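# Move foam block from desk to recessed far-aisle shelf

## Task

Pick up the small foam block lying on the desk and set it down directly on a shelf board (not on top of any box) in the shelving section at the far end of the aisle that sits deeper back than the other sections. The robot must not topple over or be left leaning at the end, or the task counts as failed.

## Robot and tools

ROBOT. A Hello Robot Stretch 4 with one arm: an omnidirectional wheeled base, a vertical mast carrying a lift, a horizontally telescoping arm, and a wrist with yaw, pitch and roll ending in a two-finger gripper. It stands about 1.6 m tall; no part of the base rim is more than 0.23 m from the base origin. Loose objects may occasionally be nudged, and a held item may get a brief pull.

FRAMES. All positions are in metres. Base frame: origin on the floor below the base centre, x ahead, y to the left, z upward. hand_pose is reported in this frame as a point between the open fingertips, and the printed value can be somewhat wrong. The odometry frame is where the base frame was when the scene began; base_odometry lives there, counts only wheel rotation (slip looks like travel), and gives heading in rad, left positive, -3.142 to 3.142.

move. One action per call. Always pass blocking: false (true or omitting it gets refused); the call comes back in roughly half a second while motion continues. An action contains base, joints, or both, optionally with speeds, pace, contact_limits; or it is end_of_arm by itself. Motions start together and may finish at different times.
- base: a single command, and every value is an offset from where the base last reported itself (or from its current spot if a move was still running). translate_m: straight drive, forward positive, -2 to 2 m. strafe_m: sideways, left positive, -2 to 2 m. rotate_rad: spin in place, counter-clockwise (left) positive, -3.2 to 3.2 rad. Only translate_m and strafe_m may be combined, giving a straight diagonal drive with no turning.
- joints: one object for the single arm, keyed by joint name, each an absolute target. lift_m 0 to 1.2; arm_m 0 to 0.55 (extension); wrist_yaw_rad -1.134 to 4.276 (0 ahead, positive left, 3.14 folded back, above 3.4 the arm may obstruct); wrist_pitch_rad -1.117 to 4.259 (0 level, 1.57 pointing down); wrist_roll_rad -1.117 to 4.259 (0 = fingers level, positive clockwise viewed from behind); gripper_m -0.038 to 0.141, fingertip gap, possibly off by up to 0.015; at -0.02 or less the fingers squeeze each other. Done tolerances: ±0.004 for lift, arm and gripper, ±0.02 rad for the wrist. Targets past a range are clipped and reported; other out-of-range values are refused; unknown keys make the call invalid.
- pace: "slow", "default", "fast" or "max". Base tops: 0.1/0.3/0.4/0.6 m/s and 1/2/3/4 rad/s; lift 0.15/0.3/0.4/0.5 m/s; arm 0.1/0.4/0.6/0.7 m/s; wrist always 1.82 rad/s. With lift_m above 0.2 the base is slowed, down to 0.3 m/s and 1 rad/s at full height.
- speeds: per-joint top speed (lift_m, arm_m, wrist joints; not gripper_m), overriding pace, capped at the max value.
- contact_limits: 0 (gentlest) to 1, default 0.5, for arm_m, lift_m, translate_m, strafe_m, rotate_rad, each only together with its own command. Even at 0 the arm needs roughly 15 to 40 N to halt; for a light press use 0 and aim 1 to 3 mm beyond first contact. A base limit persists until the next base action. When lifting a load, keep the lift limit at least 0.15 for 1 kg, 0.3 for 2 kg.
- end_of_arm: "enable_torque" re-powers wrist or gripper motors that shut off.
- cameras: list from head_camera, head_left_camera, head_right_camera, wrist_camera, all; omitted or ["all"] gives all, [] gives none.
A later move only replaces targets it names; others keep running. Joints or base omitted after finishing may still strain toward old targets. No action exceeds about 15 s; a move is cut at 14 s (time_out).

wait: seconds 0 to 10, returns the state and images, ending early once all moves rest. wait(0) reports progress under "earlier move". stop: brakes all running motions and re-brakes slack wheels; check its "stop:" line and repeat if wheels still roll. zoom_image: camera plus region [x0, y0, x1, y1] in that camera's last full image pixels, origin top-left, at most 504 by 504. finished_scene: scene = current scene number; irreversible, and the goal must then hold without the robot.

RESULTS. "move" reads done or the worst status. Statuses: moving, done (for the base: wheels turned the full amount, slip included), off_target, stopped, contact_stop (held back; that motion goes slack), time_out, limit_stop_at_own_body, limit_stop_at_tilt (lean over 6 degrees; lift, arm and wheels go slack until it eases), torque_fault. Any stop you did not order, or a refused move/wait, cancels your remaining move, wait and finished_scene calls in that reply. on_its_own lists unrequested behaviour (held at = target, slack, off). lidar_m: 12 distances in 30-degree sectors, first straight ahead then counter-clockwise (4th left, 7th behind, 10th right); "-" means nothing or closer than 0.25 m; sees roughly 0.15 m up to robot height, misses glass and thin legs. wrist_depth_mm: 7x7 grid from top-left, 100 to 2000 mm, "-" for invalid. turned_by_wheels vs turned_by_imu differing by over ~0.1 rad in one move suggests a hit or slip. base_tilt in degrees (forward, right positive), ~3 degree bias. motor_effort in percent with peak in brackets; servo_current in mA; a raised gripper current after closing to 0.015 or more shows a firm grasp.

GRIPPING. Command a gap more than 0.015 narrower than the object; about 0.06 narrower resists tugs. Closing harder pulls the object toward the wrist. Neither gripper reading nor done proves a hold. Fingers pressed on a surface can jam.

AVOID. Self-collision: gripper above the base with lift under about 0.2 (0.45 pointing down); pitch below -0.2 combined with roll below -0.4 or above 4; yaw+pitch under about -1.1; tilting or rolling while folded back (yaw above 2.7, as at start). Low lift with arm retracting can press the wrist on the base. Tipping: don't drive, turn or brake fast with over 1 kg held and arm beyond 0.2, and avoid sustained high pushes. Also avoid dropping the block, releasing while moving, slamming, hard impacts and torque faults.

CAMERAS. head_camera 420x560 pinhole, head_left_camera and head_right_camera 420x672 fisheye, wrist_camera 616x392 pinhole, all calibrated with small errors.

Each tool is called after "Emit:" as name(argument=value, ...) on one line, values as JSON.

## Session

Emit:
move(blocking=false, cameras=["all"])

Scene clock: 0.00 s.
base_odometry: x=+0.000 y=+0.000 heading=+0.000
turned_by_wheels: +0.000
turned_by_imu: +0.000
base_tilt: forward=+0.3 right=+1.3
lidar_m: 1.83 1.83 2.11 1.03 1.04 1.25 1.87 1.89 1.17 1.09 1.06 1.21
base_status: not commanded
joint_positions: lift_m=+0.246 arm_m=+0.002 wrist_yaw_rad=+3.068 wrist_pitch_rad=+0.002 wrist_roll_rad=+0.000 gripper_m=+0.056
joint_status: not commanded
measured_speeds: all 0
motor_effort: lift_m=+20 arm_m=-4 wheel_0=+0 wheel_1=-1 wheel_2=+0
servo_current: wrist_yaw_rad=39 wrist_pitch_rad=46 wrist_roll_rad=26 gripper_m=39
hand_pose: x=-0.1080 y=+0.1084 z=+0.4236 quat_wxyz=(+0.037, -0.001, +0.000, +0.999) (m; base frame)
wrist_depth_mm: - 138 - - - - - / 114 139 - - - - - / 117 140 285 - - - - / 136 177 - - - - - / - 1863 - - - - - / 1397 1464 196 1464 1397 1537 1336 / 1008 917 1060 152 976 1008 1060
pictures: head_camera, head_left_camera, head_right_camera, wrist_camera
camera_calibration:
wrist_camera: T_world_to_cam=[[0.121255, 0.991667, 0.0435218, -0.135582], [0.0279103, 0.0404218, -0.998793, 0.474762], [-0.992229, 0.122323, -0.0227764, 0.118878], [0, 0, 0, 1]] pos_world=[0.121144, 0.10072, 0.482798]

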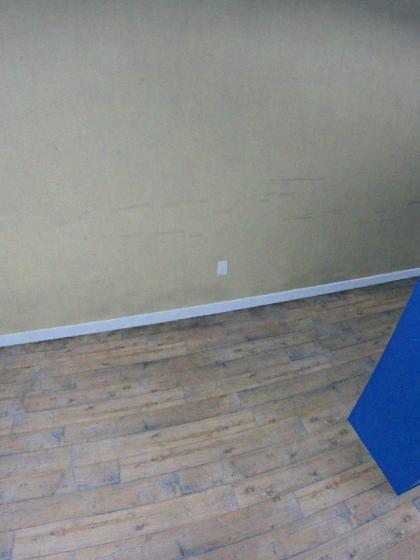

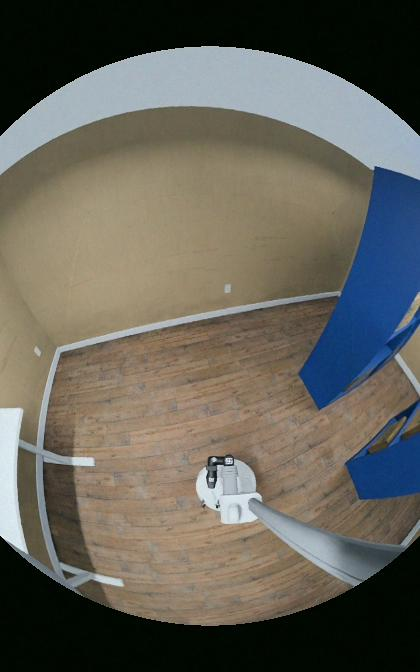

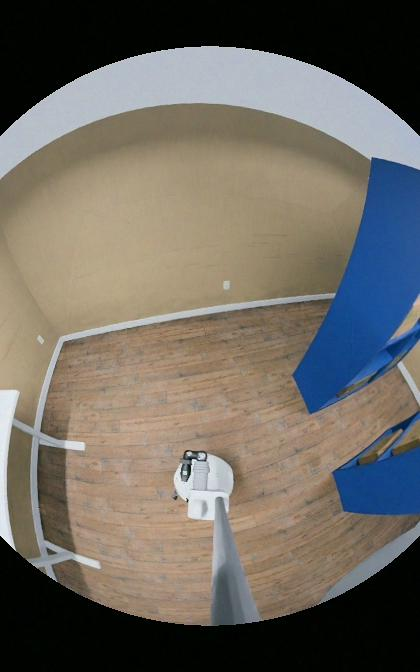

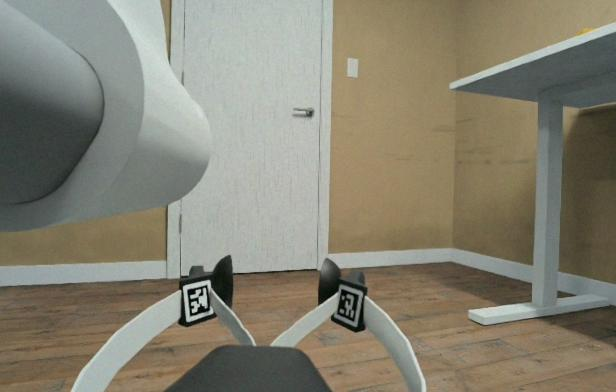

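Emit:
move(base={"rotate_rad": 1.57}, joints={"lift_m": 0.9, "wrist_yaw_rad": 0.0, "wrist_pitch_rad": 0.0, "gripper_m": 0.135}, blocking=false, cameras=[])

Emit:
wait(seconds=4, cameras=["all"])

Scene clock: 8.50 s.
move: moving
base_odometry: x=+0.000 y=+0.000 heading=+0.261
turned_by_wheels: +0.261
turned_by_imu: +0.256
base_tilt: forward=+0.4 right=+1.5
lidar_m: 1.83 1.90 1.07 1.02 1.09 1.95 1.84 2.00 1.07 1.05 1.06 1.91
base_status: rotate_rad moving
joint_positions: lift_m=+0.285 arm_m=+0.002 wrist_yaw_rad=+2.464 wrist_pitch_rad=+0.002 wrist_roll_rad=+0.000 gripper_m=+0.076
joint_status: lift_m moving; wrist_yaw_rad moving; wrist_pitch_rad moving; gripper_m moving
measured_speeds: translate_m=+0.000 strafe_m=+0.000 rotate_rad=+0.990 lift_m=+0.148 arm_m=+0.000 wrist_yaw_rad=-1.814 wrist_pitch_rad=+0.000 wrist_roll_rad=+0.000
motor_effort: lift_m=+26(27) arm_m=-4(4) wheel_0=-7(8) wheel_1=-5(7) wheel_2=-8(8)
servo_current: wrist_yaw_rad=65(130) wrist_pitch_rad=46(65) wrist_roll_rad=26(33) gripper_m=72(91)
hand_pose: x=+0.0032 y=+0.2488 z=+0.4625 quat_wxyz=(+0.332, -0.001, +0.000, +0.943) (m; base frame)
wrist_depth_mm: - - - - - - - / 1661 - - - - - - / 1618 - - - - - - / 1618 - - - - - - / 1661 - - - - - - / 1430 1397 200 1576 195 1576 1430 / 1078 991 1098 149 1060 1078 1138
pictures: none
No camera images: "cameras" was empty.

Scene clock: 11.47 s.
earlier move: done
base_odometry: x=+0.000 y=+0.000 heading=+1.570
turned_by_wheels: +1.309
turned_by_imu: +1.292
base_tilt: forward=+0.2 right=+1.4
lidar_m: 1.04 1.04 1.24 1.84 1.87 1.19 1.07 1.05 1.19 1.83 1.83 2.12
base_status: done
joint_positions: lift_m=+0.900 arm_m=+0.002 wrist_yaw_rad=+0.004 wrist_pitch_rad=+0.002 wrist_roll_rad=+0.000 gripper_m=+0.135
joint_status: all done
measured_speeds: all 0
motor_effort: lift_m=+24(28) arm_m=-4(4) wheel_0=-2(9) wheel_1=-1(8) wheel_2=-2(9)
servo_current: wrist_yaw_rad=33(130) wrist_pitch_rad=39(65) wrist_roll_rad=26(33) gripper_m=46(111)
hand_pose: x=+0.4619 y=-0.0864 z=+1.0773 quat_wxyz=(+1.000, +0.000, +0.001, +0.002) (m; base frame)
wrist_depth_mm: - - - - - - - / - - - - - - - / - - - - - - - / - - - - - - - / - - - - - - - / - 186 - 177 193 - - / - - - - - - -
wait: 2.97 of 4 s (the move ended)
pictures: head_camera, head_left_camera, head_right_camera, wrist_camera
camera_calibration:
wrist_camera: T_world_to_cam=[[-0.0444395, -0.998064, 0.0435217, -0.135337], [-0.024711, -0.0424532, -0.998793, 1.13671], [0.998706, -0.0454613, -0.0227766, -0.210995], [0, 0, 0, 1]] pos_world=[0.232797, -0.0964098, 1.13642]

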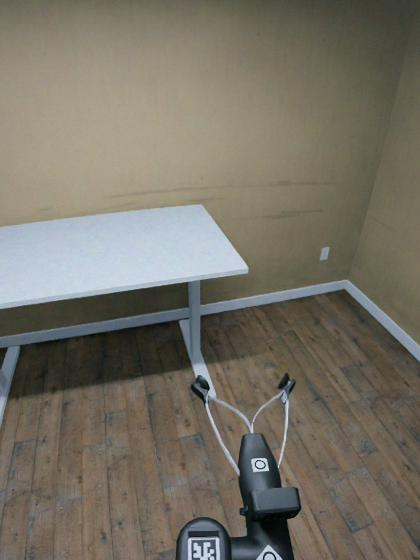

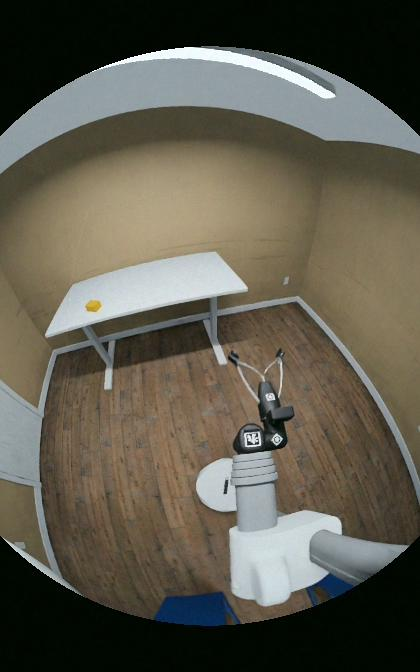

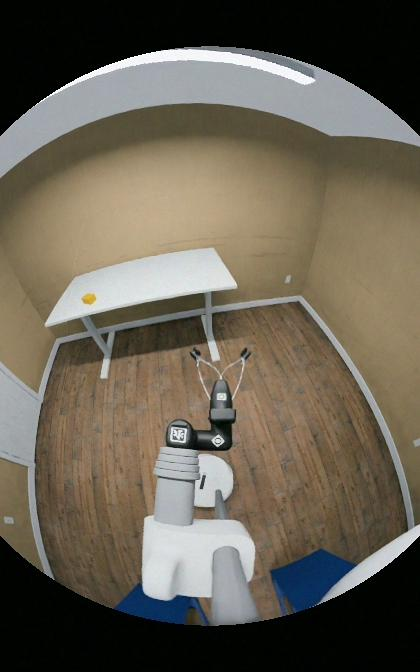

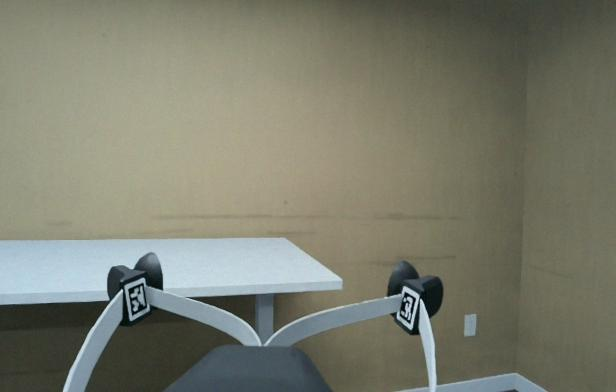

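Emit:
zoom_image(camera="head_left_camera", region=[40, 240, 260, 400])

Emit:
zoom_image(camera="head_left_camera", region=[70, 285, 120, 325])

Scaled by 2.291 from the camera's 420x672 image, which has a finer 600x960 frame.

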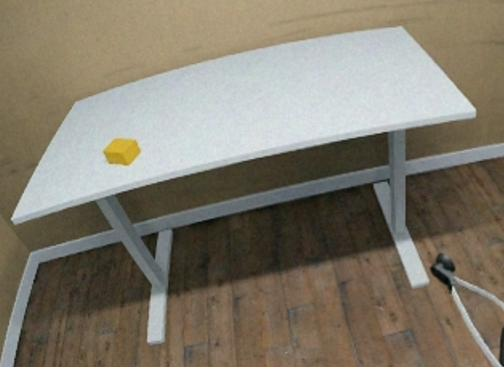

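Scaled by 10.080 from the camera's 420x672 image, which has a finer 600x960 frame.

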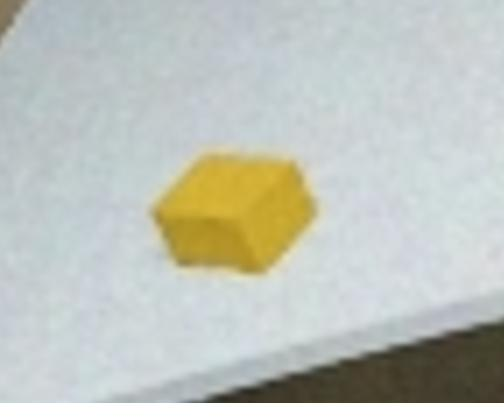

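Emit:
move(base={"strafe_m": 1.1}, joints={"wrist_pitch_rad": 0.6}, blocking=false, cameras=[])

Emit:
wait(seconds=6, cameras=["all"])

Scene clock: 30.60 s.
move: moving
base_odometry: x=-0.037 y=+0.000 heading=+1.570
turned_by_wheels: +0.000
turned_by_imu: -0.001
base_tilt: forward=+0.4 right=+1.4
lidar_m: 1.03 1.02 1.24 1.81 1.84 1.19 1.08 1.09 1.22 1.87 1.86 2.12
base_status: strafe_m moving
joint_positions: lift_m=+0.900 arm_m=+0.002 wrist_yaw_rad=+0.003 wrist_pitch_rad=+0.545 wrist_roll_rad=+0.000 gripper_m=+0.135
joint_status: wrist_pitch_rad moving
measured_speeds: translate_m=-0.001 strafe_m=+0.143 rotate_rad=+0.006 lift_m=+0.000 arm_m=+0.000 wrist_yaw_rad=-0.002 wrist_pitch_rad=+0.960 wrist_roll_rad=+0.000
motor_effort: lift_m=+24(24) arm_m=-4(4) wheel_0=-9(10) wheel_1=+8(9) wheel_2=+0(1)
servo_current: wrist_yaw_rad=39(46) wrist_pitch_rad=33(78) wrist_roll_rad=26(39) gripper_m=46(52)
hand_pose: x=+0.4200 y=-0.0866 z=+0.9282 quat_wxyz=(+0.963, +0.000, +0.269, +0.002) (m; base frame)
wrist_depth_mm: - - - - - - - / - - - - - - - / - - - - - - - / - - - 1921 - - 1983 / 1576 1618 1708 1708 1756 1756 1756 / 1366 198 1430 1464 199 1430 1430 / 1205 1182 1229 - 1255 1229 1229
pictures: none
No camera images: "cameras" was empty.

Scene clock: 35.10 s.
earlier move: done
base_odometry: x=-1.100 y=+0.001 heading=+1.569
turned_by_wheels: +0.000
turned_by_imu: +0.002
base_tilt: forward=+0.3 right=+1.5
lidar_m: 0.78 1.56 0.90 0.81 0.78 0.98 1.76 1.32 1.87 2.90 1.54 0.90
base_status: done
joint_positions: lift_m=+0.900 arm_m=+0.002 wrist_yaw_rad=+0.003 wrist_pitch_rad=+0.599 wrist_roll_rad=+0.000 gripper_m=+0.135
joint_status: all done
measured_speeds: all 0
motor_effort: lift_m=+24(24) arm_m=-4(4) wheel_0=-1(10) wheel_1=-1(11) wheel_2=+0(2)
servo_current: wrist_yaw_rad=33(46) wrist_pitch_rad=39(78) wrist_roll_rad=33(39) gripper_m=46(59)
hand_pose: x=+0.4116 y=-0.0866 z=+0.9151 quat_wxyz=(+0.955, +0.000, +0.295, +0.002) (m; base frame)
wrist_depth_mm: - - - - - - - / - - - - - - - / - - - - - - 1366 / - - - 1708 1808 1921 1921 / 1430 1499 1499 1537 1618 1576 1576 / 1255 195 1281 1336 200 1336 1366 / 1118 1118 1160 - 1182 1160 1205
wait: 4.50 of 6 s (the move ended)
pictures: head_camera, head_left_camera, head_right_camera, wrist_camera
camera_calibration:
wrist_camera: T_world_to_cam=[[-0.0118187, -0.997946, 0.0629637, -0.16194], [-0.58233, -0.044319, -0.811743, 1.03166], [0.812866, -0.0462594, -0.58061, 0.42243], [0, 0, 0, 1]] pos_world=[0.255476, -0.0963442, 1.09291]

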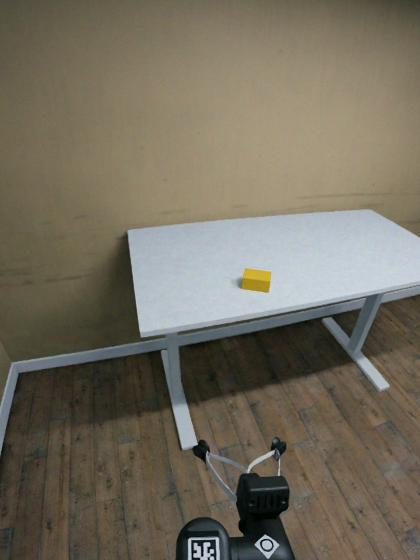

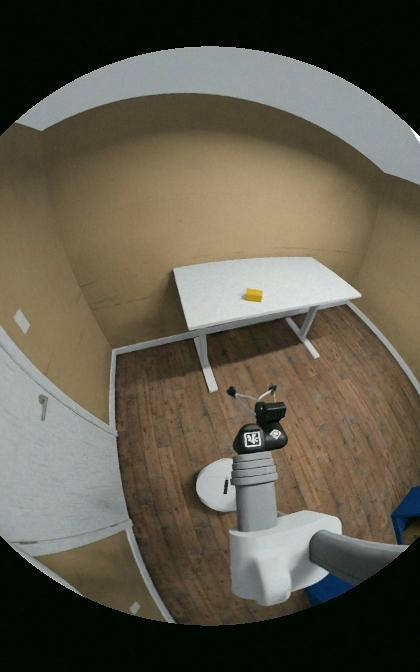

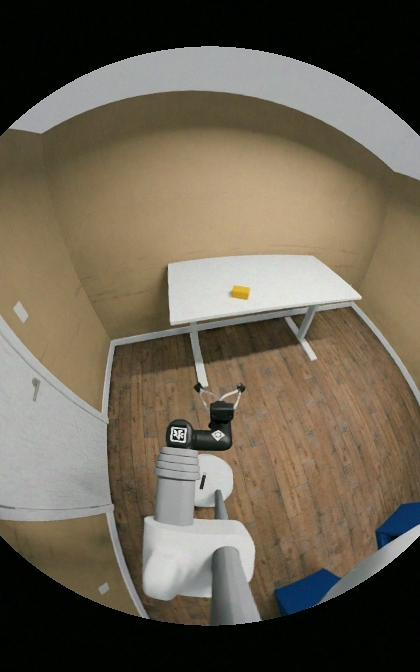

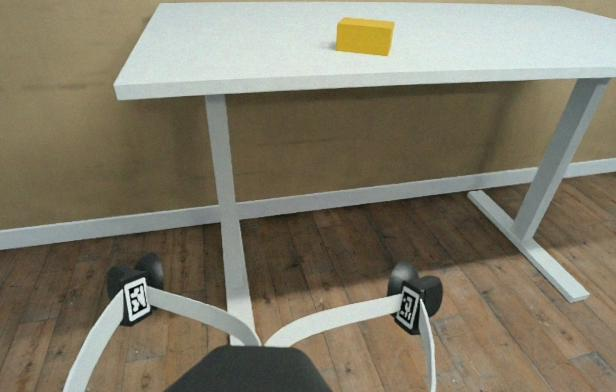

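Emit:
zoom_image(camera="wrist_camera", region=[320, 0, 420, 70])

Emit:
zoom_image(camera="head_camera", region=[220, 255, 290, 305])

Scaled by 5.040.

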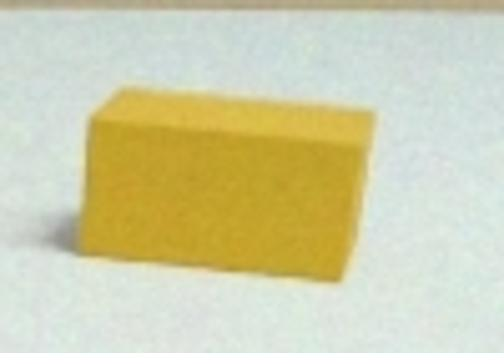

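Scaled by 7.200 from the camera's 420x560 image, which has a finer 1200x1600 frame.

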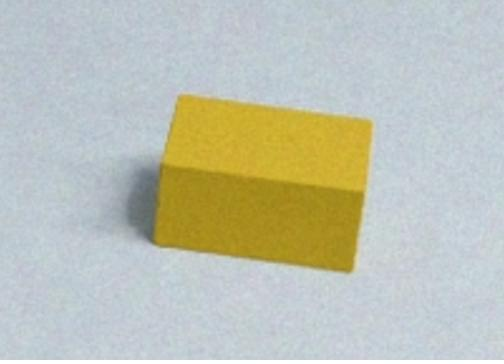

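Emit:
move(joints={"lift_m": 1.15, "arm_m": 0.35, "wrist_pitch_rad": 0.8}, blocking=false, cameras=[])

Emit:
wait(seconds=3, cameras=["head_camera", "wrist_camera"])

Scene clock: 183.10 s.
move: moving
base_odometry: x=-1.100 y=+0.001 heading=+1.569
turned_by_wheels: +0.000
turned_by_imu: -0.001
base_tilt: forward=+0.3 right=+1.5
lidar_m: 0.78 1.55 0.89 0.79 0.79 0.96 1.77 1.33 1.86 2.90 1.54 0.90
base_status: not commanded
joint_positions: lift_m=+0.939 arm_m=+0.054 wrist_yaw_rad=+0.003 wrist_pitch_rad=+0.799 wrist_roll_rad=+0.000 gripper_m=+0.135
joint_status: lift_m moving; arm_m moving; wrist_pitch_rad moving
measured_speeds: translate_m=+0.000 strafe_m=+0.000 rotate_rad=+0.000 lift_m=+0.149 arm_m=+0.198 wrist_yaw_rad=+0.000 wrist_pitch_rad=+0.002 wrist_roll_rad=+0.000
motor_effort: lift_m=+26(27) arm_m=+9(11) wheel_0=-1(1) wheel_1=-1(1) wheel_2=+0(0)
servo_current: wrist_yaw_rad=46(46) wrist_pitch_rad=46(59) wrist_roll_rad=26(33) gripper_m=52(52)
hand_pose: x=+0.4267 y=-0.0868 z=+0.9103 quat_wxyz=(+0.921, -0.001, +0.389, +0.001) (m; base frame)
wrist_depth_mm: - - - - - - - / - - - - - - 1336 / - - - 1708 1756 1808 1921 / 1430 1464 1499 1499 1499 1537 1499 / 1336 1336 1255 1336 1366 1336 1336 / 1160 195 1182 1205 198 1182 1229 / 1025 1060 1060 - 1098 1078 1078
pictures: none
No camera images: "cameras" was empty.

Scene clock: 184.73 s.
earlier move: done
base_odometry: x=-1.100 y=+0.001 heading=+1.569
turned_by_wheels: +0.000
turned_by_imu: +0.000
base_tilt: forward=+0.3 right=+1.3
lidar_m: 0.76 1.55 0.88 0.80 0.79 0.96 1.75 1.33 1.88 2.90 1.55 0.90
base_status: not commanded
joint_positions: lift_m=+1.150 arm_m=+0.350 wrist_yaw_rad=+0.003 wrist_pitch_rad=+0.799 wrist_roll_rad=+0.000 gripper_m=+0.135
joint_status: all done
measured_speeds: all 0
motor_effort: lift_m=+24(27) arm_m=+6(11) wheel_0=-1(1) wheel_1=-1(1) wheel_2=+0(0)
servo_current: wrist_yaw_rad=33(46) wrist_pitch_rad=39(65) wrist_roll_rad=26(33) gripper_m=39(52)
hand_pose: x=+0.7220 y=-0.0868 z=+1.1211 quat_wxyz=(+0.921, -0.001, +0.389, +0.001) (m; base frame)
wrist_depth_mm: - - - - - - - / - - - - - - - / - - - - - - - / - - - - - - - / 1464 - - - - 1537 1661 / 1336 192 1336 1397 200 1366 1397 / 1255 1229 1281 - 1336 1308 1308
wait: 1.63 of 3 s (the move ended)
pictures: head_camera, wrist_camera
camera_calibration:
wrist_camera: T_world_to_cam=[[0.000883979, -0.997903, 0.0647212, -0.182523], [-0.731917, -0.0447463, -0.679923, 1.33982], [0.681394, -0.0467695, -0.730421, 0.552495], [0, 0, 0, 1]] pos_world=[0.604329, -0.0963481, 1.32634]

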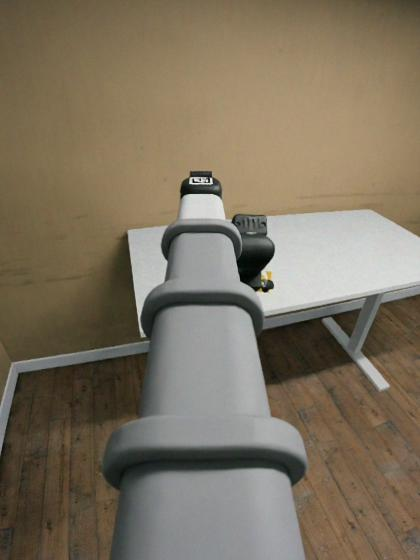

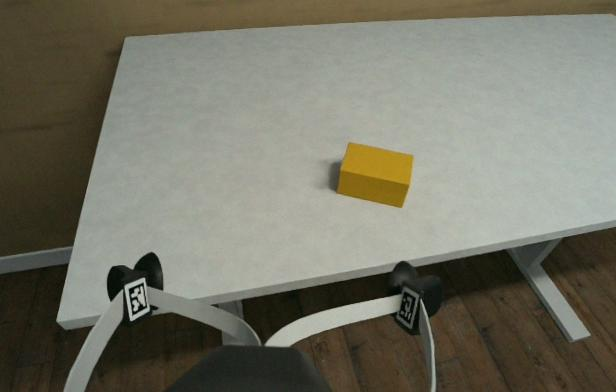

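Emit:
zoom_image(camera="wrist_camera", region=[320, 130, 430, 220])

Scaled by 4.582.

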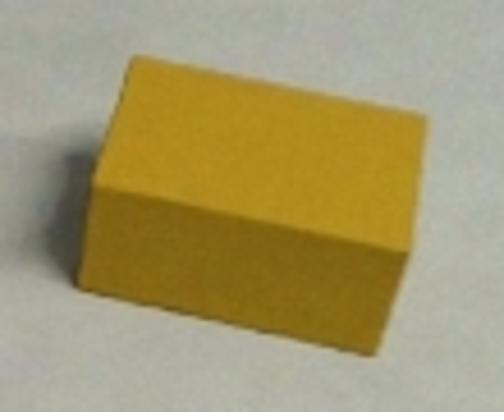

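Emit:
move(base={"rotate_rad": -0.235}, joints={"arm_m": 0.25}, blocking=false, cameras=[])

Emit:
wait(seconds=2, cameras=[])

Emit:
move(base={"translate_m": 0.25, "strafe_m": 0.104}, contact_limits={"translate_m": 0.3}, blocking=false, cameras=[])

Emit:
wait(seconds=3, cameras=["head_camera", "wrist_camera"])

Scene clock: 231.70 s.
move: moving
base_odometry: x=-1.100 y=+0.001 heading=+1.423
turned_by_wheels: -0.146
turned_by_imu: -0.145
base_tilt: forward=+0.4 right=+1.4
lidar_m: 0.80 0.76 1.04 0.80 0.78 0.91 1.37 1.32 1.40 2.14 2.89 1.00
base_status: rotate_rad moving
joint_positions: lift_m=+1.150 arm_m=+0.298 wrist_yaw_rad=+0.003 wrist_pitch_rad=+0.799 wrist_roll_rad=+0.000 gripper_m=+0.135
joint_status: arm_m moving
measured_speeds: translate_m=+0.000 strafe_m=+0.000 rotate_rad=-0.490 lift_m=+0.000 arm_m=-0.198 wrist_yaw_rad=+0.000 wrist_pitch_rad=+0.000 wrist_roll_rad=+0.000
motor_effort: lift_m=+24(24) arm_m=-8(8) wheel_0=+5(6) wheel_1=+3(5) wheel_2=+5(7)
servo_current: wrist_yaw_rad=39(39) wrist_pitch_rad=46(52) wrist_roll_rad=26(33) gripper_m=46(52)
hand_pose: x=+0.6701 y=-0.0868 z=+1.1211 quat_wxyz=(+0.921, -0.001, +0.389, +0.001) (m; base frame)
wrist_depth_mm: - - - - - - - / - - - - - - - / - - - - - - - / - - - - 1708 1756 1808 / - - 1499 1618 1618 1618 1661 / 1336 196 1464 1397 200 1397 1430 / 1255 1255 1255 - 1308 1281 1281
pictures: none
No camera images: "cameras" was empty.

Scene clock: 232.53 s.
earlier move: done
base_odometry: x=-1.100 y=+0.001 heading=+1.335
turned_by_wheels: -0.088
turned_by_imu: -0.088
base_tilt: forward=+0.3 right=+1.5
lidar_m: 0.79 0.77 1.15 0.82 0.78 0.86 1.23 1.33 1.38 1.94 2.88 1.07
base_status: done
joint_positions: lift_m=+1.150 arm_m=+0.250 wrist_yaw_rad=+0.003 wrist_pitch_rad=+0.799 wrist_roll_rad=+0.000 gripper_m=+0.135
joint_status: all done
measured_speeds: all 0
motor_effort: lift_m=+24(24) arm_m=-6(9) wheel_0=+2(6) wheel_1=+1(5) wheel_2=+1(7)
servo_current: wrist_yaw_rad=33(46) wrist_pitch_rad=39(52) wrist_roll_rad=20(39) gripper_m=46(52)
hand_pose: x=+0.6224 y=-0.0868 z=+1.1211 quat_wxyz=(+0.921, -0.001, +0.389, +0.001) (m; base frame)
wrist_depth_mm: - - - - - - - / - - - - - - - / - - - - 1983 - - / - - 1708 1756 1808 1863 1863 / - 1537 1537 1537 1576 1661 1661 / 1366 198 1430 1464 200 1430 1499 / 1281 1205 1281 - 1281 1281 1336
wait: 0.83 of 2 s (the move ended)
pictures: none
No camera images: "cameras" was empty.

Scene clock: 233.03 s.
move: moving
base_odometry: x=-1.106 y=+0.036 heading=+1.335
turned_by_wheels: +0.000
turned_by_imu: +0.000
base_tilt: forward=+0.3 right=+1.5
lidar_m: 0.77 0.73 1.15 0.83 0.79 0.85 1.25 1.38 1.41 1.99 2.89 1.02
base_status: translate_m moving; strafe_m moving
joint_positions: lift_m=+1.150 arm_m=+0.250 wrist_yaw_rad=+0.003 wrist_pitch_rad=+0.799 wrist_roll_rad=+0.000 gripper_m=+0.135
joint_status: not commanded
measured_speeds: translate_m=+0.124 strafe_m=+0.053 rotate_rad=-0.004 lift_m=+0.000 arm_m=+0.000 wrist_yaw_rad=+0.000 wrist_pitch_rad=+0.000 wrist_roll_rad=+0.000
motor_effort: lift_m=+24(24) arm_m=-6(6) wheel_0=+4(4) wheel_1=+7(9) wheel_2=-9(9)
servo_current: wrist_yaw_rad=33(39) wrist_pitch_rad=39(52) wrist_roll_rad=26(39) gripper_m=39(46)
contact_limits: translate_m 0.3
hand_pose: x=+0.6224 y=-0.0868 z=+1.1211 quat_wxyz=(+0.921, -0.001, +0.389, +0.001) (m; base frame)
wrist_depth_mm: - - - - - - - / - - - - - - - / - - 609 - - - - / - - - 1708 1756 1808 1863 / - 521 1537 1661 1537 1661 1661 / 1336 197 1397 1430 200 1430 1430 / 1255 1205 1281 - 1308 1281 1366
pictures: none
No camera images: "cameras" was empty.

Scene clock: 235.17 s.
earlier move: done
base_odometry: x=-1.143 y=+0.269 heading=+1.335
turned_by_wheels: +0.000
turned_by_imu: +0.000
base_tilt: forward=+0.3 right=+1.5
lidar_m: 0.53 0.52 1.16 0.81 0.81 0.86 1.26 1.58 1.64 2.33 2.86 0.70
base_status: done
joint_positions: lift_m=+1.150 arm_m=+0.250 wrist_yaw_rad=+0.003 wrist_pitch_rad=+0.799 wrist_roll_rad=+0.000 gripper_m=+0.135
joint_status: not commanded
measured_speeds: all 0
motor_effort: lift_m=+24(24) arm_m=-6(6) wheel_0=+4(5) wheel_1=+2(9) wheel_2=+0(10)
servo_current: wrist_yaw_rad=39(52) wrist_pitch_rad=39(59) wrist_roll_rad=33(39) gripper_m=46(52)
contact_limits: translate_m 0.3
hand_pose: x=+0.6224 y=-0.0868 z=+1.1211 quat_wxyz=(+0.921, -0.001, +0.389, +0.001) (m; base frame)
wrist_depth_mm: - - - - - - - / - - - - - - - / - - - - - - - / - - - - - - - / - - - - - - 1618 / - 186 - - 195 1397 1430 / - - - - 1281 1308 1336
wait: 2.13 of 3 s (the move ended)
pictures: head_camera, wrist_camera
camera_calibration:
wrist_camera: T_world_to_cam=[[0.000665718, -0.997903, 0.0647214, -0.182344], [-0.731993, -0.0445818, -0.679852, 1.2669], [0.681312, -0.046923, -0.730488, 0.620458], [0, 0, 0, 1]] pos_world=[0.50476, -0.0963669, 1.32634]

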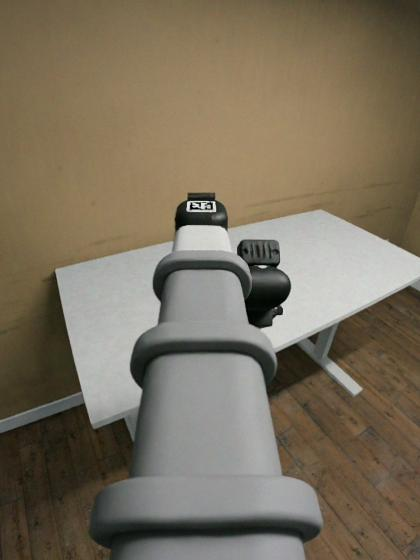

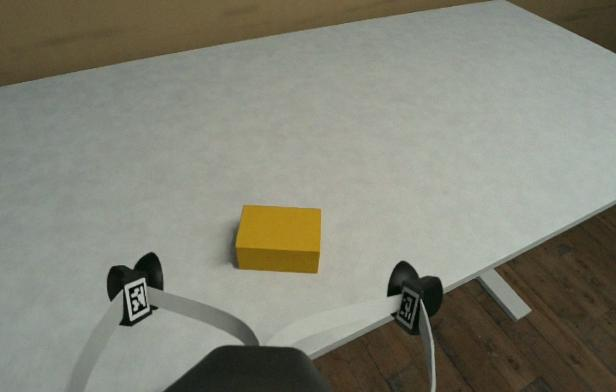

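Emit:
move(joints={"arm_m": 0.396, "wrist_pitch_rad": 0.6, "lift_m": 1.0}, blocking=false, cameras=[])

Emit:
wait(seconds=3, cameras=["head_camera", "wrist_camera"])

Scene clock: 259.73 s.
move: moving
base_odometry: x=-1.143 y=+0.269 heading=+1.335
turned_by_wheels: +0.000
turned_by_imu: -0.001
base_tilt: forward=+0.2 right=+1.5
lidar_m: 0.54 0.51 1.17 0.81 0.81 0.89 1.30 1.59 1.66 2.32 2.87 0.73
base_status: not commanded
joint_positions: lift_m=+1.111 arm_m=+0.302 wrist_yaw_rad=+0.003 wrist_pitch_rad=+0.605 wrist_roll_rad=+0.000 gripper_m=+0.135
joint_status: lift_m moving; arm_m moving; wrist_pitch_rad moving
measured_speeds: translate_m=+0.000 strafe_m=+0.000 rotate_rad=+0.000 lift_m=-0.149 arm_m=+0.198 wrist_yaw_rad=+0.000 wrist_pitch_rad=-0.002 wrist_roll_rad=+0.000
motor_effort: lift_m=+13(24) arm_m=+7(9) wheel_0=+4(4) wheel_1=+2(2) wheel_2=+0(0)
servo_current: wrist_yaw_rad=39(46) wrist_pitch_rad=59(91) wrist_roll_rad=26(33) gripper_m=39(52)
contact_limits: translate_m 0.3
hand_pose: x=+0.7105 y=-0.0867 z=+1.1253 quat_wxyz=(+0.955, +0.000, +0.298, +0.001) (m; base frame)
wrist_depth_mm: - - - - - - - / - - - - - - - / - - - - - - - / - - - - - - - / - - - - - - - / - 187 - - 193 - - / - - - - - - 1336
pictures: none
No camera images: "cameras" was empty.

Scene clock: 260.93 s.
earlier move: done
base_odometry: x=-1.143 y=+0.269 heading=+1.335
turned_by_wheels: +0.000
turned_by_imu: +0.000
base_tilt: forward=+0.4 right=+1.4
lidar_m: 0.52 0.50 1.17 0.81 0.79 0.87 1.27 1.60 1.67 2.33 2.87 0.70
base_status: not commanded
joint_positions: lift_m=+1.000 arm_m=+0.396 wrist_yaw_rad=+0.003 wrist_pitch_rad=+0.605 wrist_roll_rad=+0.000 gripper_m=+0.135
joint_status: all done
measured_speeds: all 0
motor_effort: lift_m=+14(24) arm_m=+7(10) wheel_0=+4(4) wheel_1=+2(2) wheel_2=+0(0)
servo_current: wrist_yaw_rad=39(46) wrist_pitch_rad=46(91) wrist_roll_rad=26(33) gripper_m=39(52)
contact_limits: translate_m 0.3
hand_pose: x=+0.8041 y=-0.0867 z=+1.0145 quat_wxyz=(+0.955, +0.000, +0.298, +0.001) (m; base frame)
wrist_depth_mm: - - - - - - - / - - - - - - - / - - - - - - - / - - - - - - - / - - - - - - - / - 187 - 167 193 - - / - - 247 109 - - -
wait: 1.20 of 3 s (the move ended)
pictures: head_camera, wrist_camera
camera_calibration:
wrist_camera: T_world_to_cam=[[-0.0118292, -0.99794, 0.0630493, -0.163732], [-0.586978, -0.0441165, -0.8084, 1.34132], [0.809516, -0.0465713, -0.585247, 0.16847], [0, 0, 0, 1]] pos_world=[0.649009, -0.0963745, 1.19324]

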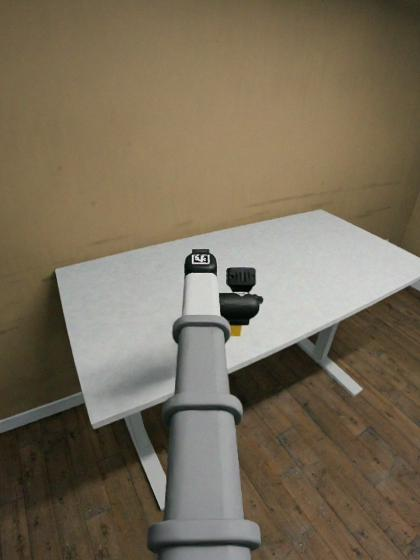

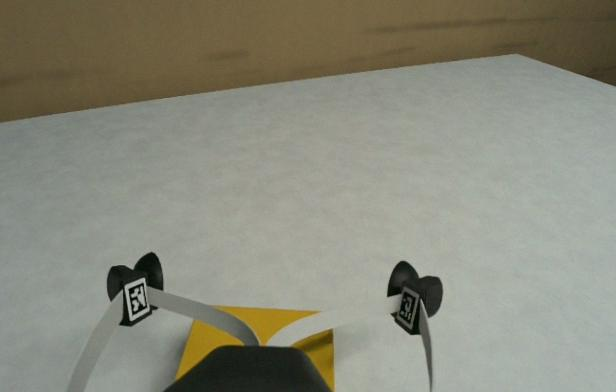

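Emit:
move(base={"strafe_m": 0.006}, pace="slow", blocking=false, cameras=[])

Emit:
wait(seconds=1.5, cameras=[])

Emit:
move(joints={"lift_m": 0.955}, contact_limits={"lift_m": 0.15}, pace="slow", blocking=false, cameras=[])

Emit:
wait(seconds=2, cameras=["wrist_camera"])

Scene clock: 281.97 s.
move: moving
base_odometry: x=-1.149 y=+0.270 heading=+1.335
turned_by_wheels: +0.000
turned_by_imu: -0.001
base_tilt: forward=+0.4 right=+1.5
lidar_m: 0.54 0.49 1.17 0.80 0.79 0.86 1.27 1.60 1.67 2.35 2.87 0.70
base_status: strafe_m moving
joint_positions: lift_m=+1.000 arm_m=+0.396 wrist_yaw_rad=+0.003 wrist_pitch_rad=+0.605 wrist_roll_rad=+0.000 gripper_m=+0.135
joint_status: not commanded
measured_speeds: all 0
motor_effort: lift_m=+14(14) arm_m=+7(7) wheel_0=-4(5) wheel_1=+3(7) wheel_2=+0(2)
servo_current: wrist_yaw_rad=46(46) wrist_pitch_rad=46(59) wrist_roll_rad=26(33) gripper_m=39(52)
hand_pose: x=+0.8041 y=-0.0867 z=+1.0145 quat_wxyz=(+0.955, +0.000, +0.298, +0.001) (m; base frame)
wrist_depth_mm: - - - - - - - / - - - - - - - / - - - - - - - / - - - - - - - / - - - - - - - / - 186 - 167 193 - - / - - - 109 - - -
pictures: none
No camera images: "cameras" was empty.

Scene clock: 282.20 s.
earlier move: done
base_odometry: x=-1.149 y=+0.270 heading=+1.335
turned_by_wheels: +0.000
turned_by_imu: +0.000
base_tilt: forward=+0.4 right=+1.4
lidar_m: 0.53 0.50 1.17 0.80 0.81 0.87 1.28 1.60 1.65 2.33 2.87 0.69
base_status: done
joint_positions: lift_m=+1.000 arm_m=+0.396 wrist_yaw_rad=+0.003 wrist_pitch_rad=+0.605 wrist_roll_rad=+0.000 gripper_m=+0.135
joint_status: not commanded
measured_speeds: all 0
motor_effort: lift_m=+14(14) arm_m=+7(7) wheel_0=-4(5) wheel_1=+2(7) wheel_2=+0(2)
servo_current: wrist_yaw_rad=26(46) wrist_pitch_rad=33(59) wrist_roll_rad=26(33) gripper_m=33(52)
hand_pose: x=+0.8041 y=-0.0867 z=+1.0145 quat_wxyz=(+0.955, +0.000, +0.298, +0.001) (m; base frame)
wrist_depth_mm: - - - - - - - / - - - - - - - / - - - - - - - / - - - - - - - / - - - - - - - / - 187 - 167 194 - - / - - - 109 - - -
wait: 0.23 of 1.5 s (the move ended)
pictures: none
No camera images: "cameras" was empty.

Scene clock: 282.70 s.
move: moving
base_odometry: x=-1.149 y=+0.270 heading=+1.335
turned_by_wheels: +0.000
turned_by_imu: +0.000
base_tilt: forward=+0.4 right=+1.3
lidar_m: 0.53 0.49 1.16 0.80 0.80 0.87 1.24 1.59 1.66 2.34 2.87 0.72
base_status: not commanded
joint_positions: lift_m=+0.975 arm_m=+0.396 wrist_yaw_rad=+0.003 wrist_pitch_rad=+0.605 wrist_roll_rad=+0.000 gripper_m=+0.135
joint_status: lift_m moving
measured_speeds: translate_m=+0.000 strafe_m=+0.000 rotate_rad=+0.000 lift_m=-0.091 arm_m=+0.000 wrist_yaw_rad=+0.000 wrist_pitch_rad=+0.000 wrist_roll_rad=+0.000
motor_effort: lift_m=+13(15) arm_m=+7(7) wheel_0=-4(4) wheel_1=+2(2) wheel_2=+0(0)
servo_current: wrist_yaw_rad=33(46) wrist_pitch_rad=59(59) wrist_roll_rad=26(33) gripper_m=39(52)
contact_limits: lift_m 0.15
hand_pose: x=+0.8041 y=-0.0867 z=+0.9887 quat_wxyz=(+0.955, +0.000, +0.298, +0.001) (m; base frame)
wrist_depth_mm: - - - - - - - / - - - - - - - / - - - - - - - / - - - - - - - / - - - - - - - / - 186 252 252 193 - - / - - - 135 - - -
pictures: none
No camera images: "cameras" was empty.

Scene clock: 283.43 s.
earlier move: done
base_odometry: x=-1.149 y=+0.270 heading=+1.335
turned_by_wheels: +0.000
turned_by_imu: +0.000
base_tilt: forward=+0.4 right=+1.3
lidar_m: 0.53 0.50 1.16 0.81 0.78 0.87 1.27 1.59 1.66 2.33 2.87 0.70
base_status: not commanded
joint_positions: lift_m=+0.955 arm_m=+0.396 wrist_yaw_rad=+0.003 wrist_pitch_rad=+0.605 wrist_roll_rad=+0.000 gripper_m=+0.135
joint_status: all done
measured_speeds: all 0
motor_effort: lift_m=+14(15) arm_m=+7(7) wheel_0=-4(4) wheel_1=+2(2) wheel_2=+0(0)
servo_current: wrist_yaw_rad=33(46) wrist_pitch_rad=46(59) wrist_roll_rad=33(33) gripper_m=39(52)
contact_limits: lift_m 0.15
hand_pose: x=+0.8041 y=-0.0867 z=+0.9696 quat_wxyz=(+0.955, +0.000, +0.298, +0.001) (m; base frame)
wrist_depth_mm: - - - - - - - / - - - - - - - / - - - - - - - / - - - - - - - / - - - - - - - / - 186 230 226 193 - - / - - 204 134 - - -
wait: 0.73 of 2 s (the move ended)
pictures: wrist_camera
camera_calibration:
wrist_camera: T_world_to_cam=[[-0.0118293, -0.99794, 0.0630495, -0.160895], [-0.586978, -0.0441165, -0.8084, 1.30495], [0.809516, -0.0465714, -0.585247, 0.14214], [0, 0, 0, 1]] pos_world=[0.64901, -0.0963745, 1.14825]

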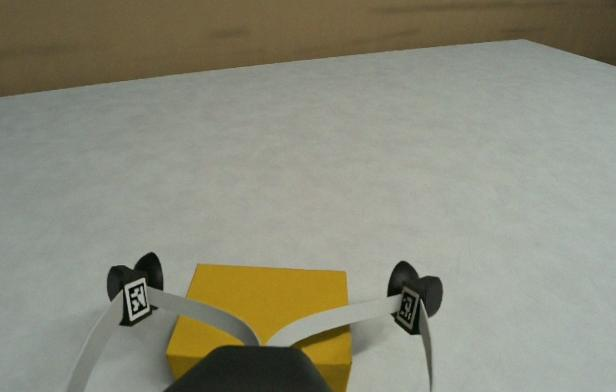

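Emit:
move(joints={"lift_m": 0.921}, contact_limits={"lift_m": 0.1}, pace="slow", blocking=false, cameras=[])

Emit:
wait(seconds=2, cameras=["wrist_camera"])

Scene clock: 301.30 s.
move: moving
base_odometry: x=-1.149 y=+0.270 heading=+1.335
turned_by_wheels: +0.000
turned_by_imu: -0.001
base_tilt: forward=+0.3 right=+1.3
lidar_m: 0.52 0.49 1.16 0.80 0.80 0.87 1.28 1.59 1.66 2.33 2.87 0.70
base_status: not commanded
joint_positions: lift_m=+0.931 arm_m=+0.396 wrist_yaw_rad=+0.003 wrist_pitch_rad=+0.605 wrist_roll_rad=+0.000 gripper_m=+0.135
joint_status: lift_m moving
measured_speeds: translate_m=+0.000 strafe_m=+0.000 rotate_rad=+0.000 lift_m=-0.066 arm_m=+0.000 wrist_yaw_rad=+0.000 wrist_pitch_rad=+0.000 wrist_roll_rad=+0.000
motor_effort: lift_m=+14(15) arm_m=+7(7) wheel_0=-4(4) wheel_1=+2(2) wheel_2=+0(0)
servo_current: wrist_yaw_rad=46(46) wrist_pitch_rad=39(65) wrist_roll_rad=26(33) gripper_m=46(52)
contact_limits: lift_m 0.1
hand_pose: x=+0.8041 y=-0.0867 z=+0.9454 quat_wxyz=(+0.955, +0.000, +0.298, +0.001) (m; base frame)
wrist_depth_mm: - - - - - - - / - - - - - - - / - - - - - - - / - - - - - - - / - - 224 224 - - - / - 187 202 198 193 - - / - - 189 154 - - -
pictures: none
No camera images: "cameras" was empty.

Scene clock: 301.90 s.
earlier move: done
base_odometry: x=-1.149 y=+0.270 heading=+1.335
turned_by_wheels: +0.000
turned_by_imu: +0.000
base_tilt: forward=+0.3 right=+1.4
lidar_m: 0.53 0.50 1.14 0.81 0.81 0.87 1.28 1.59 1.66 2.35 2.86 0.73
base_status: not commanded
joint_positions: lift_m=+0.922 arm_m=+0.396 wrist_yaw_rad=+0.003 wrist_pitch_rad=+0.602 wrist_roll_rad=+0.000 gripper_m=+0.135
joint_status: all done
measured_speeds: all 0
motor_effort: lift_m=+13(16) arm_m=+7(7) wheel_0=-4(4) wheel_1=+2(2) wheel_2=+0(0)
servo_current: wrist_yaw_rad=39(46) wrist_pitch_rad=46(65) wrist_roll_rad=26(33) gripper_m=46(52)
contact_limits: lift_m 0.1
hand_pose: x=+0.8046 y=-0.0867 z=+0.9364 quat_wxyz=(+0.955, +0.000, +0.297, +0.001) (m; base frame)
wrist_depth_mm: - - - - - - - / - - - - - - - / - - - - - - - / - - - - - - - / - - 214 223 - - - / - 184 193 195 193 - - / - - 187 154 - - -
wait: 0.60 of 2 s (the move ended)
pictures: wrist_camera
camera_calibration:
wrist_camera: T_world_to_cam=[[-0.012025, -0.997941, 0.0630032, -0.158596], [-0.584462, -0.0441092, -0.810221, 1.27812], [0.811332, -0.0465658, -0.582728, 0.118495], [0, 0, 0, 1]] pos_world=[0.648966, -0.0963746, 1.1146]

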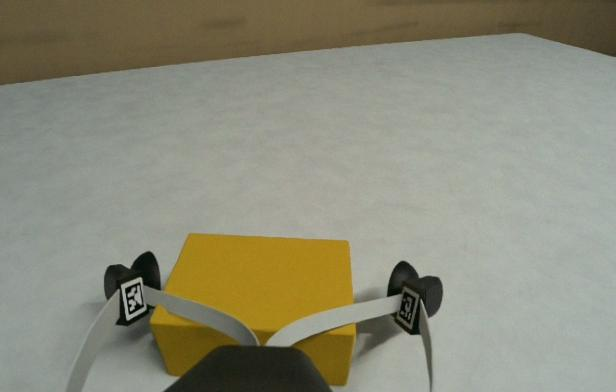

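Emit:
zoom_image(camera="wrist_camera", region=[90, 220, 250, 390])

Scaled by 2.965.

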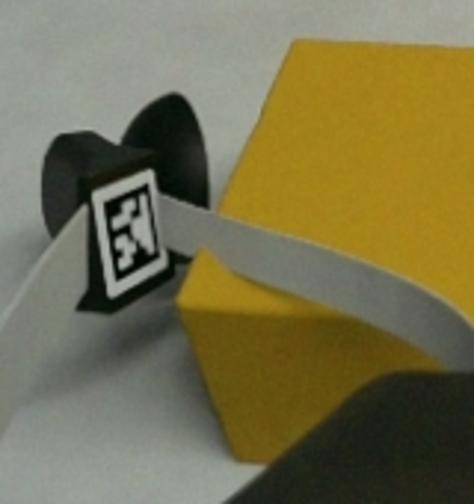

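Emit:
move(joints={"arm_m": 0.386}, base={"strafe_m": 0.006}, pace="slow", blocking=false, cameras=[])

Emit:
wait(seconds=2, cameras=["wrist_camera"])

Scene clock: 318.73 s.
move: moving
base_odometry: x=-1.154 y=+0.271 heading=+1.335
turned_by_wheels: +0.000
turned_by_imu: -0.001
base_tilt: forward=+0.4 right=+1.5
lidar_m: 0.52 0.50 1.16 0.80 0.80 0.84 1.25 1.58 1.66 2.35 2.86 0.70
base_status: strafe_m moving
joint_positions: lift_m=+0.922 arm_m=+0.387 wrist_yaw_rad=+0.003 wrist_pitch_rad=+0.602 wrist_roll_rad=+0.000 gripper_m=+0.135
joint_status: arm_m moving
measured_speeds: translate_m=+0.000 strafe_m=+0.000 rotate_rad=+0.000 lift_m=+0.000 arm_m=-0.014 wrist_yaw_rad=+0.000 wrist_pitch_rad=+0.000 wrist_roll_rad=+0.000
motor_effort: lift_m=+13(13) arm_m=-5(10) wheel_0=-5(7) wheel_1=+3(7) wheel_2=-1(1)
servo_current: wrist_yaw_rad=39(52) wrist_pitch_rad=39(46) wrist_roll_rad=33(33) gripper_m=46(46)
contact_limits: lift_m 0.1
hand_pose: x=+0.7959 y=-0.0867 z=+0.9365 quat_wxyz=(+0.955, +0.000, +0.296, +0.001) (m; base frame)
wrist_depth_mm: - - - - - - - / - - - - - - - / - - - - - - - / - - - - - - - / - - 214 213 - - - / - 186 193 191 193 - - / - - 194 154 - - -
pictures: none
No camera images: "cameras" was empty.

Scene clock: 319.17 s.
earlier move: done
base_odometry: x=-1.154 y=+0.271 heading=+1.335
turned_by_wheels: +0.000
turned_by_imu: +0.000
base_tilt: forward=+0.3 right=+1.4
lidar_m: 0.53 0.49 1.17 0.79 0.80 0.85 1.24 1.60 1.67 2.33 2.88 0.70
base_status: done
joint_positions: lift_m=+0.922 arm_m=+0.386 wrist_yaw_rad=+0.003 wrist_pitch_rad=+0.602 wrist_roll_rad=+0.000 gripper_m=+0.135
joint_status: all done
measured_speeds: all 0
motor_effort: lift_m=+13(13) arm_m=-7(10) wheel_0=-5(7) wheel_1=+3(7) wheel_2=+0(1)
servo_current: wrist_yaw_rad=33(52) wrist_pitch_rad=26(46) wrist_roll_rad=26(33) gripper_m=46(46)
contact_limits: lift_m 0.1
hand_pose: x=+0.7951 y=-0.0867 z=+0.9365 quat_wxyz=(+0.955, +0.000, +0.296, +0.001) (m; base frame)
wrist_depth_mm: - - - - - - - / - - - - - - - / - - - - - - - / - - - - - - - / - - 212 213 - - - / - 186 191 191 193 - - / - - 195 154 - - -
wait: 0.43 of 2 s (the move ended)
pictures: wrist_camera
camera_calibration:
wrist_camera: T_world_to_cam=[[-0.012046, -0.997941, 0.062998, -0.158693], [-0.584188, -0.0441085, -0.810419, 1.27263], [0.811529, -0.046565, -0.582454, 0.125792], [0, 0, 0, 1]] pos_world=[0.63946, -0.0963746, 1.11463]

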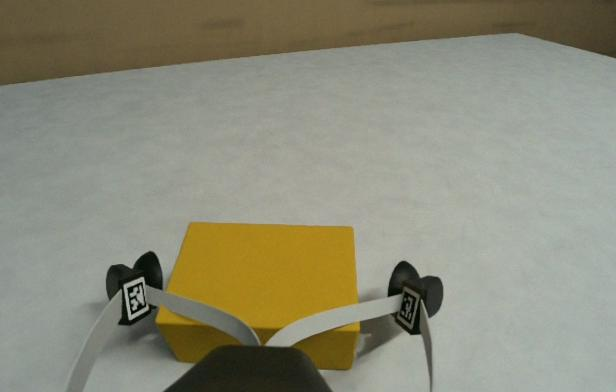

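Emit:
move(joints={"gripper_m": 0.095}, blocking=false, cameras=[])

Emit:
wait(seconds=1.5, cameras=["wrist_camera"])

Scene clock: 331.07 s.
move: moving
base_odometry: x=-1.154 y=+0.271 heading=+1.335
turned_by_wheels: +0.000
turned_by_imu: -0.001
base_tilt: forward=+0.2 right=+1.2
lidar_m: 0.52 0.49 1.15 0.82 0.80 0.88 1.28 1.60 1.66 2.34 2.86 0.70
base_status: not commanded
joint_positions: lift_m=+0.922 arm_m=+0.386 wrist_yaw_rad=+0.003 wrist_pitch_rad=+0.602 wrist_roll_rad=+0.000 gripper_m=+0.122
joint_status: gripper_m moving
measured_speeds: all 0
motor_effort: lift_m=+13(13) arm_m=-6(7) wheel_0=-5(5) wheel_1=+3(3) wheel_2=+0(0)
servo_current: wrist_yaw_rad=39(46) wrist_pitch_rad=39(46) wrist_roll_rad=26(33) gripper_m=111(111)
contact_limits: lift_m 0.1
hand_pose: x=+0.7951 y=-0.0867 z=+0.9365 quat_wxyz=(+0.955, +0.000, +0.296, +0.001) (m; base frame)
wrist_depth_mm: - - - - - - - / - - - - - - - / - - - - - - - / - - - - - - - / - - 213 215 - - - / - 186 191 193 196 - - / - - 195 151 - - -
pictures: none
No camera images: "cameras" was empty.

Scene clock: 331.93 s.
earlier move: done
base_odometry: x=-1.154 y=+0.271 heading=+1.335
turned_by_wheels: +0.000
turned_by_imu: +0.000
base_tilt: forward=+0.4 right=+1.5
lidar_m: 0.51 0.50 1.17 0.81 0.79 0.85 1.27 1.61 1.66 2.34 2.87 0.69
base_status: not commanded
joint_positions: lift_m=+0.922 arm_m=+0.386 wrist_yaw_rad=+0.003 wrist_pitch_rad=+0.602 wrist_roll_rad=+0.000 gripper_m=+0.095
joint_status: all done
measured_speeds: all 0
motor_effort: lift_m=+13(13) arm_m=-7(7) wheel_0=-4(5) wheel_1=+3(3) wheel_2=+0(0)
servo_current: wrist_yaw_rad=46(46) wrist_pitch_rad=39(46) wrist_roll_rad=33(33) gripper_m=52(111)
contact_limits: lift_m 0.1
hand_pose: x=+0.7951 y=-0.0867 z=+0.9365 quat_wxyz=(+0.955, +0.000, +0.296, +0.001) (m; base frame)
wrist_depth_mm: - - - - - - - / - - - - - - - / - - - - - - - / - - - - - - - / - - 209 210 220 - - / - 182 190 191 190 - - / - - 192 109 - - -
wait: 0.87 of 1.5 s (the move ended)
pictures: wrist_camera
camera_calibration:
wrist_camera: T_world_to_cam=[[-0.0120464, -0.997941, 0.0629981, -0.158692], [-0.584188, -0.0441083, -0.810419, 1.27263], [0.811529, -0.0465654, -0.582454, 0.125791], [0, 0, 0, 1]] pos_world=[0.639459, -0.0963746, 1.11463]

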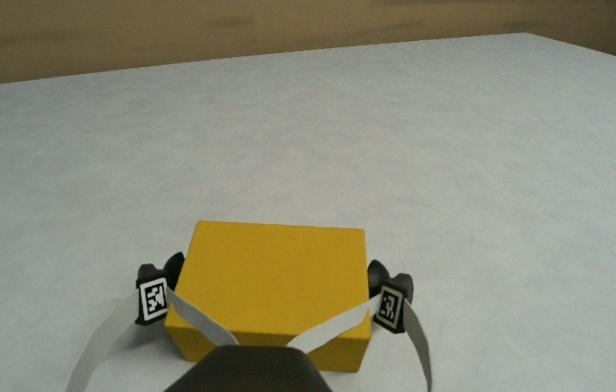

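Emit:
move(joints={"gripper_m": 0.04}, blocking=false, cameras=[])

Emit:
wait(seconds=2, cameras=["wrist_camera"])

Scene clock: 336.33 s.
move: moving
base_odometry: x=-1.154 y=+0.271 heading=+1.335
turned_by_wheels: +0.000
turned_by_imu: -0.001
base_tilt: forward=+0.3 right=+1.4
lidar_m: 0.53 0.49 1.15 0.81 0.79 0.88 1.26 1.59 1.66 2.33 2.88 0.70
base_status: not commanded
joint_positions: lift_m=+0.921 arm_m=+0.386 wrist_yaw_rad=+0.003 wrist_pitch_rad=+0.602 wrist_roll_rad=+0.000 gripper_m=+0.077
joint_status: gripper_m moving
measured_speeds: all 0
motor_effort: lift_m=+13(13) arm_m=-7(7) wheel_0=-4(4) wheel_1=+3(3) wheel_2=+0(0)
servo_current: wrist_yaw_rad=33(39) wrist_pitch_rad=52(52) wrist_roll_rad=26(33) gripper_m=163(169)
contact_limits: lift_m 0.1
hand_pose: x=+0.7951 y=-0.0867 z=+0.9364 quat_wxyz=(+0.955, +0.000, +0.296, +0.001) (m; base frame)
wrist_depth_mm: - - - - - - - / - - - - - - - / - - - - - - - / - - - - - - - / - - 206 206 - - - / - 181 183 185 187 - - / - - 193 142 - - -
pictures: none
No camera images: "cameras" was empty.

Scene clock: 337.23 s.
earlier move: done
base_odometry: x=-1.154 y=+0.271 heading=+1.335
turned_by_wheels: +0.000
turned_by_imu: +0.000
base_tilt: forward=+0.3 right=+1.4
lidar_m: 0.51 0.50 1.15 0.79 0.77 0.87 1.25 1.61 1.64 2.36 2.87 0.69
base_status: not commanded
joint_positions: lift_m=+0.921 arm_m=+0.386 wrist_yaw_rad=+0.003 wrist_pitch_rad=+0.602 wrist_roll_rad=+0.000 gripper_m=+0.041
joint_status: all done
measured_speeds: all 0
motor_effort: lift_m=+14(14) arm_m=-6(7) wheel_0=-4(5) wheel_1=+3(3) wheel_2=+0(0)
servo_current: wrist_yaw_rad=39(52) wrist_pitch_rad=46(52) wrist_roll_rad=20(33) gripper_m=124(254)
contact_limits: lift_m 0.1
hand_pose: x=+0.7951 y=-0.0867 z=+0.9364 quat_wxyz=(+0.955, +0.000, +0.296, +0.001) (m; base frame)
wrist_depth_mm: - - - - - - - / - - - - - - - / - - - - - - - / - - - - - - - / - - 195 196 - - - / - 174 174 175 178 - - / - - 163 144 - - -
wait: 0.90 of 2 s (the move ended)
pictures: wrist_camera
camera_calibration:
wrist_camera: T_world_to_cam=[[-0.0120467, -0.997941, 0.0629981, -0.158688], [-0.584188, -0.0441081, -0.810419, 1.27257], [0.811529, -0.0465656, -0.582454, 0.125749], [0, 0, 0, 1]] pos_world=[0.639458, -0.0963746, 1.11455]

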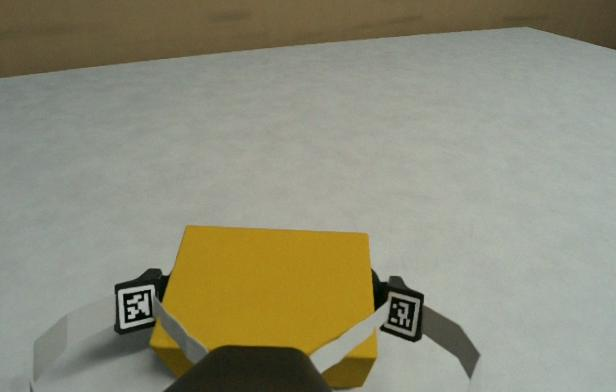

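Emit:
move(joints={"lift_m": 1.0}, pace="slow", blocking=false, cameras=[])

Emit:
wait(seconds=2, cameras=["wrist_camera"])

Scene clock: 342.03 s.
move: moving
base_odometry: x=-1.154 y=+0.271 heading=+1.335
turned_by_wheels: +0.000
turned_by_imu: -0.001
base_tilt: forward=+0.3 right=+1.3
lidar_m: 0.53 0.52 1.16 0.81 0.79 0.87 1.27 1.59 1.65 2.34 2.87 0.71
base_status: not commanded
joint_positions: lift_m=+0.947 arm_m=+0.386 wrist_yaw_rad=+0.003 wrist_pitch_rad=+0.602 wrist_roll_rad=+0.000 gripper_m=+0.041
joint_status: lift_m moving
measured_speeds: translate_m=+0.000 strafe_m=+0.000 rotate_rad=+0.000 lift_m=+0.099 arm_m=+0.000 wrist_yaw_rad=+0.000 wrist_pitch_rad=+0.000 wrist_roll_rad=+0.000
motor_effort: lift_m=+27(27) arm_m=-7(7) wheel_0=-4(5) wheel_1=+3(3) wheel_2=+0(0)
servo_current: wrist_yaw_rad=39(39) wrist_pitch_rad=26(52) wrist_roll_rad=26(33) gripper_m=124(137)
hand_pose: x=+0.7951 y=-0.0867 z=+0.9617 quat_wxyz=(+0.955, +0.000, +0.296, +0.001) (m; base frame)
wrist_depth_mm: - - - - - - - / - - - - - - - / - - - - - - - / - - - - - - - / - - 195 195 - - - / - 175 174 175 178 - - / - - 164 144 - - -
pictures: none
No camera images: "cameras" was empty.

Scene clock: 343.07 s.
earlier move: done
base_odometry: x=-1.154 y=+0.271 heading=+1.335
turned_by_wheels: +0.000
turned_by_imu: +0.000
base_tilt: forward=+0.3 right=+1.3
lidar_m: 0.51 0.51 1.18 0.79 0.79 0.86 1.24 1.60 1.66 2.35 2.87 0.72
base_status: not commanded
joint_positions: lift_m=+1.000 arm_m=+0.386 wrist_yaw_rad=+0.003 wrist_pitch_rad=+0.602 wrist_roll_rad=+0.000 gripper_m=+0.041
joint_status: all done
measured_speeds: all 0
motor_effort: lift_m=+24(27) arm_m=-7(7) wheel_0=-4(5) wheel_1=+3(3) wheel_2=+0(0)
servo_current: wrist_yaw_rad=33(52) wrist_pitch_rad=46(52) wrist_roll_rad=26(33) gripper_m=130(137)
hand_pose: x=+0.7951 y=-0.0867 z=+1.0146 quat_wxyz=(+0.955, +0.000, +0.296, +0.001) (m; base frame)
wrist_depth_mm: - - - - - - - / - - - - - - - / - - - - - - - / - - - - - - - / - - 194 196 - - - / - 174 173 175 178 - - / - - 164 144 - - -
wait: 1.03 of 2 s (the move ended)
pictures: wrist_camera
camera_calibration:
wrist_camera: T_world_to_cam=[[-0.0120466, -0.997941, 0.062998, -0.163611], [-0.584188, -0.0441081, -0.810419, 1.33591], [0.811529, -0.0465655, -0.582454, 0.171273], [0, 0, 0, 1]] pos_world=[0.639456, -0.0963746, 1.19271]

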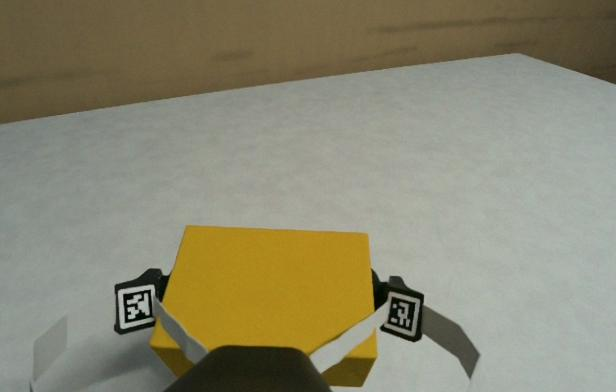

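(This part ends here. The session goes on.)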